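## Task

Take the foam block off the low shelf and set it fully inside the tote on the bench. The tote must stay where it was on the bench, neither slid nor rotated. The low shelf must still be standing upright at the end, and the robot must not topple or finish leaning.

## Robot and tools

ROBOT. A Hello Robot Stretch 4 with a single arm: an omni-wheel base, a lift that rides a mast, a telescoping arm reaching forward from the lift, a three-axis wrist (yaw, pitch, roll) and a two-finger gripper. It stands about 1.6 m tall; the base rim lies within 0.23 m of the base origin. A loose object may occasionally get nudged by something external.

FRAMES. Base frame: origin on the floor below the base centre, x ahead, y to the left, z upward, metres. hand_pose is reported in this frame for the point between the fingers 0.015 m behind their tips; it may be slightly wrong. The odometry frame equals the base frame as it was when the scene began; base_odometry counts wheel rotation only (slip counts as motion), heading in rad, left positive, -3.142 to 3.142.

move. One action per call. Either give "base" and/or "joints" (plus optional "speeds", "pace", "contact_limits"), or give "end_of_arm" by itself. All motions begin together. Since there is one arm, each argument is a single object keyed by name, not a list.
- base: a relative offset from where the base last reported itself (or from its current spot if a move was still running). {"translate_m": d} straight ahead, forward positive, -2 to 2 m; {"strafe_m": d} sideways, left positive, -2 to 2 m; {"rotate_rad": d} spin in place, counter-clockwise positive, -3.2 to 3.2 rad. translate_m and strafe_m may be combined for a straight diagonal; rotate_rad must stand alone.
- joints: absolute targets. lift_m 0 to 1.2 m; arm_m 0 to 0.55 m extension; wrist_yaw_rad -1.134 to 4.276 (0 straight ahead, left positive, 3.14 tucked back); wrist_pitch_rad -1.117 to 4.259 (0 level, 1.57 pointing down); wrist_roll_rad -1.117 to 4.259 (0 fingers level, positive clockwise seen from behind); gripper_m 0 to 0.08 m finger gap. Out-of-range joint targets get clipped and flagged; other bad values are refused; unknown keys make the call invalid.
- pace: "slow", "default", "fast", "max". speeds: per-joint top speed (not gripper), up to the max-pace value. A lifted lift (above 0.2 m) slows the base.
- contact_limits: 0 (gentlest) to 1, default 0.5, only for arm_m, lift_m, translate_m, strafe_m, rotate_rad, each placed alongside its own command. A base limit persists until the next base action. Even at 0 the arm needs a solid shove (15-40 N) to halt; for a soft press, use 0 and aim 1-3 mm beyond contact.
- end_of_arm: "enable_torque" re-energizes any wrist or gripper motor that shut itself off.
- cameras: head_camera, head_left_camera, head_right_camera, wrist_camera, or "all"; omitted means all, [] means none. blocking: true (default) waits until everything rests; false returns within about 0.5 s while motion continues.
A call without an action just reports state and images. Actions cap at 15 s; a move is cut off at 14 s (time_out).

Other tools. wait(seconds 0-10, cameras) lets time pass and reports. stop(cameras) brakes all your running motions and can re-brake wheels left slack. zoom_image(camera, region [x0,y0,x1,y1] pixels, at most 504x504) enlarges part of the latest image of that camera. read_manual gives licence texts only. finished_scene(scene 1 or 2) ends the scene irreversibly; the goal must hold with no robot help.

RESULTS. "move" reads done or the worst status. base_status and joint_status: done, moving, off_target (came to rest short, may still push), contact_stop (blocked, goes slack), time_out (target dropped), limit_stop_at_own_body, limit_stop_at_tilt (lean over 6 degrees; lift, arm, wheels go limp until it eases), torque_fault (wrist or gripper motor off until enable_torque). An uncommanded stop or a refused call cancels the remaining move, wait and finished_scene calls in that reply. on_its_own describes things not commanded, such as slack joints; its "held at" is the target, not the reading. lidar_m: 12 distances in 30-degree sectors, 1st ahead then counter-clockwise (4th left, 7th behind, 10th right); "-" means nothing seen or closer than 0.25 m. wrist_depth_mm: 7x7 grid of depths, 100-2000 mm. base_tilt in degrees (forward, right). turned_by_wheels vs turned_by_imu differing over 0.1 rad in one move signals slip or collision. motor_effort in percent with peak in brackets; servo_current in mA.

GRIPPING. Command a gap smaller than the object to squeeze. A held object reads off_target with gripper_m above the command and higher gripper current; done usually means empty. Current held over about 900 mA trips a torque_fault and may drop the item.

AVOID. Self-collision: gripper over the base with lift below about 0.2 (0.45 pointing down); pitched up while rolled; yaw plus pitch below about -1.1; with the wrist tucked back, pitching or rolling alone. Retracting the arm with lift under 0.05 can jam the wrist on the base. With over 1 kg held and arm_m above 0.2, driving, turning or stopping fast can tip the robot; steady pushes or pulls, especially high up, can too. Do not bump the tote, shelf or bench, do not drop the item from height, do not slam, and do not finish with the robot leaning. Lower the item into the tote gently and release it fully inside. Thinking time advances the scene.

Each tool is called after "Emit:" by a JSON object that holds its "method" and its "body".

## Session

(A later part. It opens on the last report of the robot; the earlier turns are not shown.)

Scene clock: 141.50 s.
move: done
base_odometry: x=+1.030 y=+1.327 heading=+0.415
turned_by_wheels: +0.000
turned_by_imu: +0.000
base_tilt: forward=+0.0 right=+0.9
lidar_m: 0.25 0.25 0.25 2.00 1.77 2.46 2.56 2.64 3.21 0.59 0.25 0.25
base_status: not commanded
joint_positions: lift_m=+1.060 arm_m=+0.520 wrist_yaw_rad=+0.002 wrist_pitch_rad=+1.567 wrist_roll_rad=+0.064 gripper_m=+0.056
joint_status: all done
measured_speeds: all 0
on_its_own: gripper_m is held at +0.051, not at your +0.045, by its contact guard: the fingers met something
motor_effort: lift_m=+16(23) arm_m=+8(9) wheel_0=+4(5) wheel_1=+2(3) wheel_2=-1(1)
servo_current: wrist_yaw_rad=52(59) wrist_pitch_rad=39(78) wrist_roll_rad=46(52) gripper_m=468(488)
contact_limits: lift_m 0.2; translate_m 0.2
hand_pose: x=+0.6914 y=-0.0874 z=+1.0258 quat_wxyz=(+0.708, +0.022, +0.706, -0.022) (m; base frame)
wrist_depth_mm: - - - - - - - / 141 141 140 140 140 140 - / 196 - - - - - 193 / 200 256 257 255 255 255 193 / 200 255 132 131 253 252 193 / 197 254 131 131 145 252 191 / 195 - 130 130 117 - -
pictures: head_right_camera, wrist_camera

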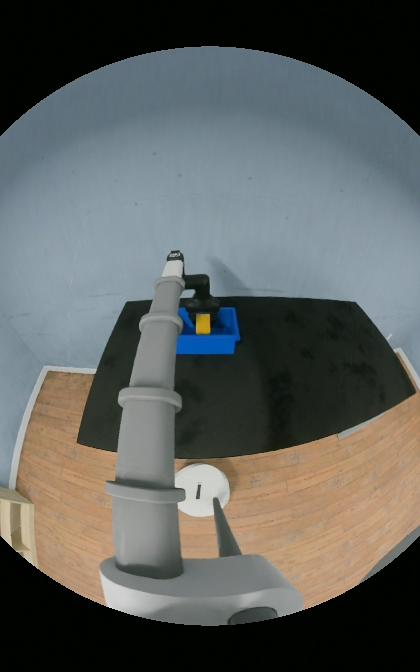

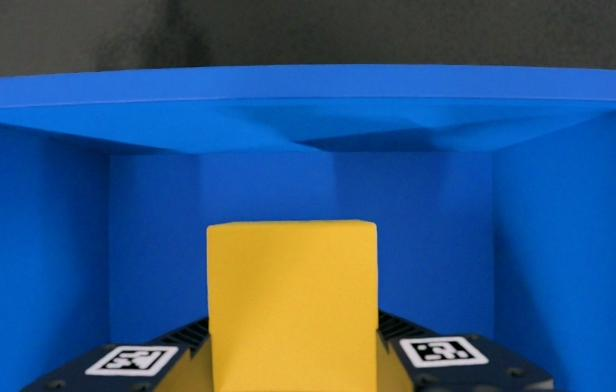

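Emit:
{"method": "move", "body": {"joints": {"lift_m": 0.985}, "pace": "slow", "contact_limits": {"lift_m": 0.15}, "cameras": ["wrist_camera"]}}

Emit:
{"method": "move", "body": {"joints": {"gripper_m": 0.078}, "cameras": ["wrist_camera"]}}

Emit:
{"method": "move", "body": {"joints": {"lift_m": 1.195}, "pace": "slow", "cameras": ["wrist_camera"]}}

Scene clock: 147.93 s.
move: done
base_odometry: x=+1.030 y=+1.327 heading=+0.415
turned_by_wheels: +0.000
turned_by_imu: -0.001
base_tilt: forward=+0.1 right=+0.9
lidar_m: 0.25 0.25 0.25 2.00 1.78 2.46 2.56 2.63 3.20 0.61 0.25 0.25
base_status: not commanded
joint_positions: lift_m=+0.985 arm_m=+0.520 wrist_yaw_rad=+0.002 wrist_pitch_rad=+1.567 wrist_roll_rad=+0.064 gripper_m=+0.056
joint_status: all done
measured_speeds: all 0
on_its_own: gripper_m is held at +0.051, not at your +0.045, by its contact guard: the fingers met something
motor_effort: lift_m=+16(17) arm_m=+8(8) wheel_0=+4(5) wheel_1=+3(3) wheel_2=-1(1)
servo_current: wrist_yaw_rad=52(59) wrist_pitch_rad=33(72) wrist_roll_rad=46(52) gripper_m=475(481)
contact_limits: lift_m 0.15; translate_m 0.2
hand_pose: x=+0.6914 y=-0.0874 z=+0.9508 quat_wxyz=(+0.708, +0.022, +0.706, -0.022) (m; base frame)
wrist_depth_mm: - - - - - - - / - - - - - - - / 183 182 183 181 181 180 - / 182 182 181 181 181 180 179 / 180 181 132 131 179 179 179 / 180 180 131 131 178 179 - / 179 179 130 130 117 - -
pictures: wrist_camera

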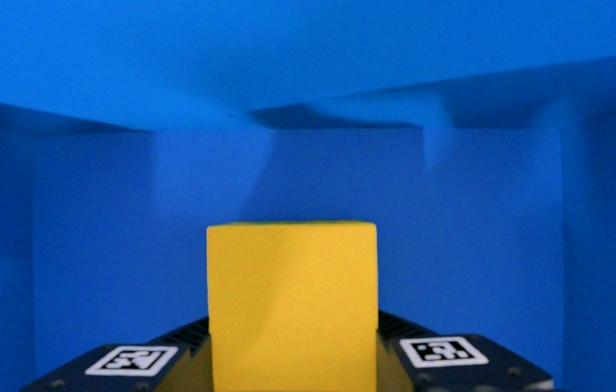

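Scene clock: 148.93 s.
move: done
base_odometry: x=+1.030 y=+1.327 heading=+0.415
turned_by_wheels: +0.000
turned_by_imu: +0.000
base_tilt: forward=+0.1 right=+0.9
lidar_m: 0.25 0.25 0.25 2.00 1.76 2.44 2.54 2.65 3.21 0.59 0.25 0.25
base_status: not commanded
joint_positions: lift_m=+0.985 arm_m=+0.520 wrist_yaw_rad=+0.002 wrist_pitch_rad=+1.567 wrist_roll_rad=+0.064 gripper_m=+0.078
joint_status: all done
measured_speeds: all 0
motor_effort: lift_m=+16(16) arm_m=+8(8) wheel_0=+4(5) wheel_1=+2(3) wheel_2=-1(1)
servo_current: wrist_yaw_rad=52(59) wrist_pitch_rad=33(72) wrist_roll_rad=46(52) gripper_m=39(481)
contact_limits: lift_m 0.15; translate_m 0.2
hand_pose: x=+0.6914 y=-0.0874 z=+0.9508 quat_wxyz=(+0.708, +0.022, +0.706, -0.022) (m; base frame)
wrist_depth_mm: - - - - - - - / - - - - - - - / 183 183 182 181 181 181 - / 182 181 181 181 180 180 180 / 181 181 135 135 179 179 179 / 180 180 135 135 178 178 - / - 109 134 134 133 - -
pictures: wrist_camera

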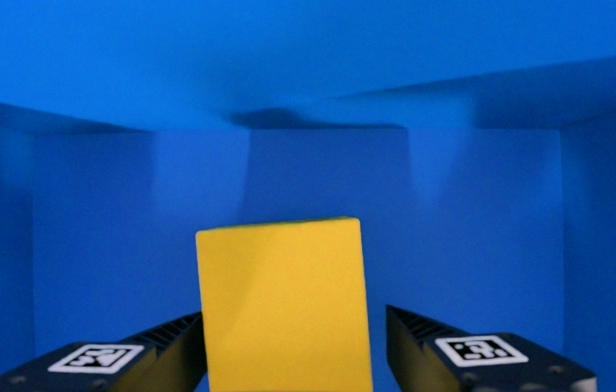

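Scene clock: 151.37 s.
move: done
base_odometry: x=+1.030 y=+1.327 heading=+0.415
turned_by_wheels: +0.000
turned_by_imu: +0.000
base_tilt: forward=-0.1 right=+0.9
lidar_m: 0.25 0.25 0.25 2.00 1.76 2.46 3.16 2.63 3.20 0.67 0.25 0.25
base_status: not commanded
joint_positions: lift_m=+1.195 arm_m=+0.520 wrist_yaw_rad=+0.002 wrist_pitch_rad=+1.567 wrist_roll_rad=+0.064 gripper_m=+0.078
joint_status: all done
measured_speeds: all 0
motor_effort: lift_m=+24(26) arm_m=+8(8) wheel_0=+4(5) wheel_1=+3(3) wheel_2=-1(1)
servo_current: wrist_yaw_rad=46(59) wrist_pitch_rad=59(78) wrist_roll_rad=46(52) gripper_m=39(46)
contact_limits: translate_m 0.2
hand_pose: x=+0.6914 y=-0.0874 z=+1.1602 quat_wxyz=(+0.708, +0.022, +0.706, -0.022) (m; base frame)
wrist_depth_mm: - - - - - - - / - - - - - - - / - 276 276 276 277 - - / - 314 392 389 392 - - / - 314 389 345 389 - - / - 287 387 387 387 - - / - 109 287 332 283 - -
pictures: wrist_camera

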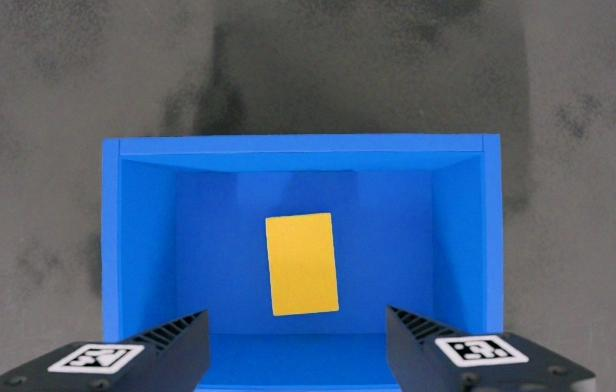

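Emit:
{"method": "move", "body": {"joints": {"arm_m": 0.1}, "cameras": []}}

Emit:
{"method": "move", "body": {"base": {"translate_m": -0.4}, "pace": "slow"}}

Emit:
{"method": "zoom_image", "body": {"camera": "head_right_camera", "region": [150, 255, 250, 325]}}

Scene clock: 157.70 s.
move: done
base_odometry: x=+1.030 y=+1.327 heading=+0.415
turned_by_wheels: +0.000
turned_by_imu: -0.001
base_tilt: forward=+0.0 right=+0.9
lidar_m: 0.25 0.25 0.25 2.01 1.77 2.47 3.13 2.64 3.19 0.67 0.25 0.25
base_status: not commanded
joint_positions: lift_m=+1.195 arm_m=+0.100 wrist_yaw_rad=+0.002 wrist_pitch_rad=+1.567 wrist_roll_rad=+0.064 gripper_m=+0.078
joint_status: all done
measured_speeds: all 0
motor_effort: lift_m=+24(24) arm_m=-8(11) wheel_0=+4(5) wheel_1=+2(3) wheel_2=-1(1)
servo_current: wrist_yaw_rad=52(59) wrist_pitch_rad=39(72) wrist_roll_rad=52(59) gripper_m=46(52)
contact_limits: translate_m 0.2
hand_pose: x=+0.2721 y=-0.0874 z=+1.1602 quat_wxyz=(+0.708, +0.022, +0.706, -0.022) (m; base frame)
wrist_depth_mm: - - - - - - - / - - - - - - - / - - - - - - - / - - - - - - - / - - - - - - - / - - - - - - - / - 109 - 1098 143 - -
pictures: none
No camera images: "cameras" was empty.

Scene clock: 163.00 s.
move: done
base_odometry: x=+0.664 y=+1.166 heading=+0.414
turned_by_wheels: +0.000
turned_by_imu: -0.002
base_tilt: forward=+0.1 right=+1.0
lidar_m: 0.54 0.58 2.08 1.67 1.76 2.82 2.74 2.23 3.48 3.07 0.78 0.58
base_status: done
joint_positions: lift_m=+1.195 arm_m=+0.100 wrist_yaw_rad=+0.002 wrist_pitch_rad=+1.567 wrist_roll_rad=+0.064 gripper_m=+0.078
joint_status: not commanded
measured_speeds: all 0
motor_effort: lift_m=+24(24) arm_m=-8(8) wheel_0=-3(7) wheel_1=-4(8) wheel_2=+2(9)
servo_current: wrist_yaw_rad=46(59) wrist_pitch_rad=46(65) wrist_roll_rad=39(52) gripper_m=39(52)
hand_pose: x=+0.2721 y=-0.0874 z=+1.1602 quat_wxyz=(+0.708, +0.022, +0.706, -0.022) (m; base frame)
wrist_depth_mm: 1366 1336 1336 1336 1366 1366 1366 / 1336 1366 1336 1336 1336 1308 1308 / 1336 1366 1336 1308 1336 1308 1308 / 1308 1336 1336 1336 1336 1308 1308 / 1336 1336 1336 1281 1281 1308 1281 / 1281 1281 1138 1078 1281 1336 1281 / - 109 142 1078 1281 - -
pictures: head_camera, head_left_camera, head_right_camera, wrist_camera

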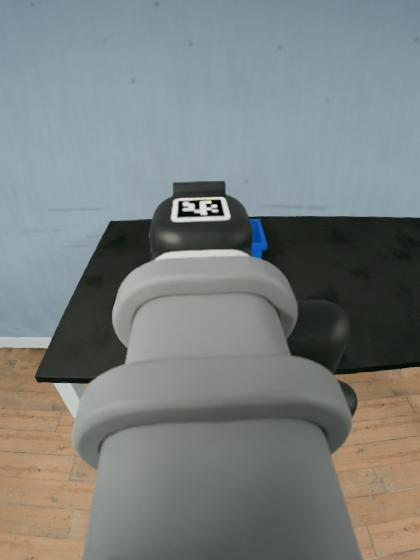

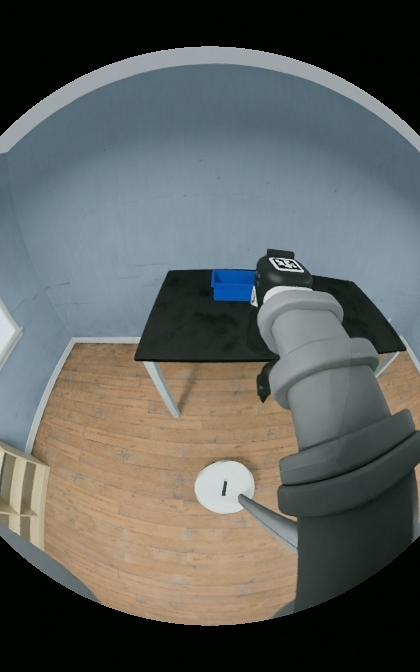

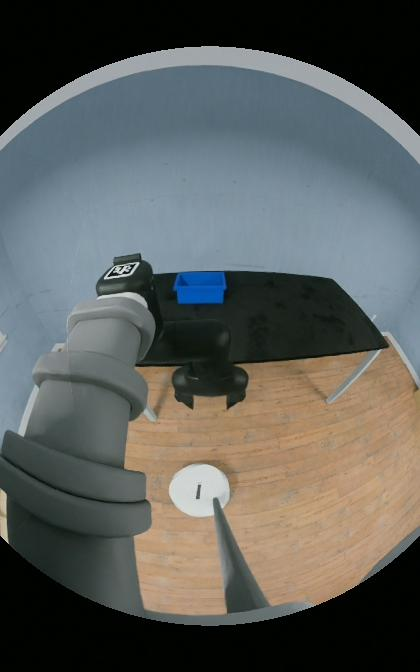

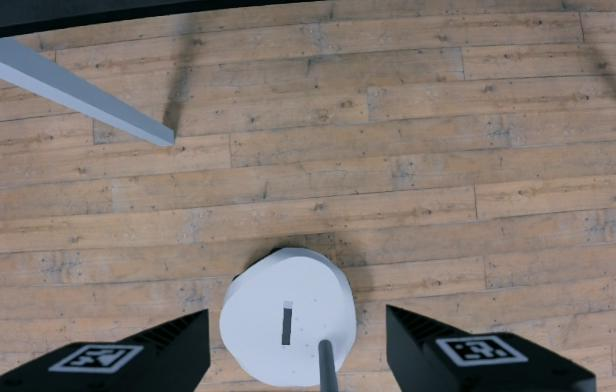

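Scaled by 5.040 from the camera's 420x672 image, which has a finer 600x960 frame.

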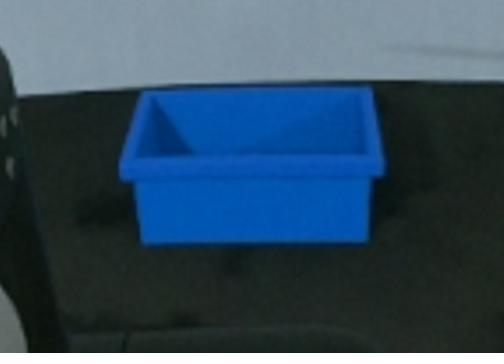

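Emit:
{"method": "finished_scene", "body": {"scene": 2}}

The scene is finished: the task was done.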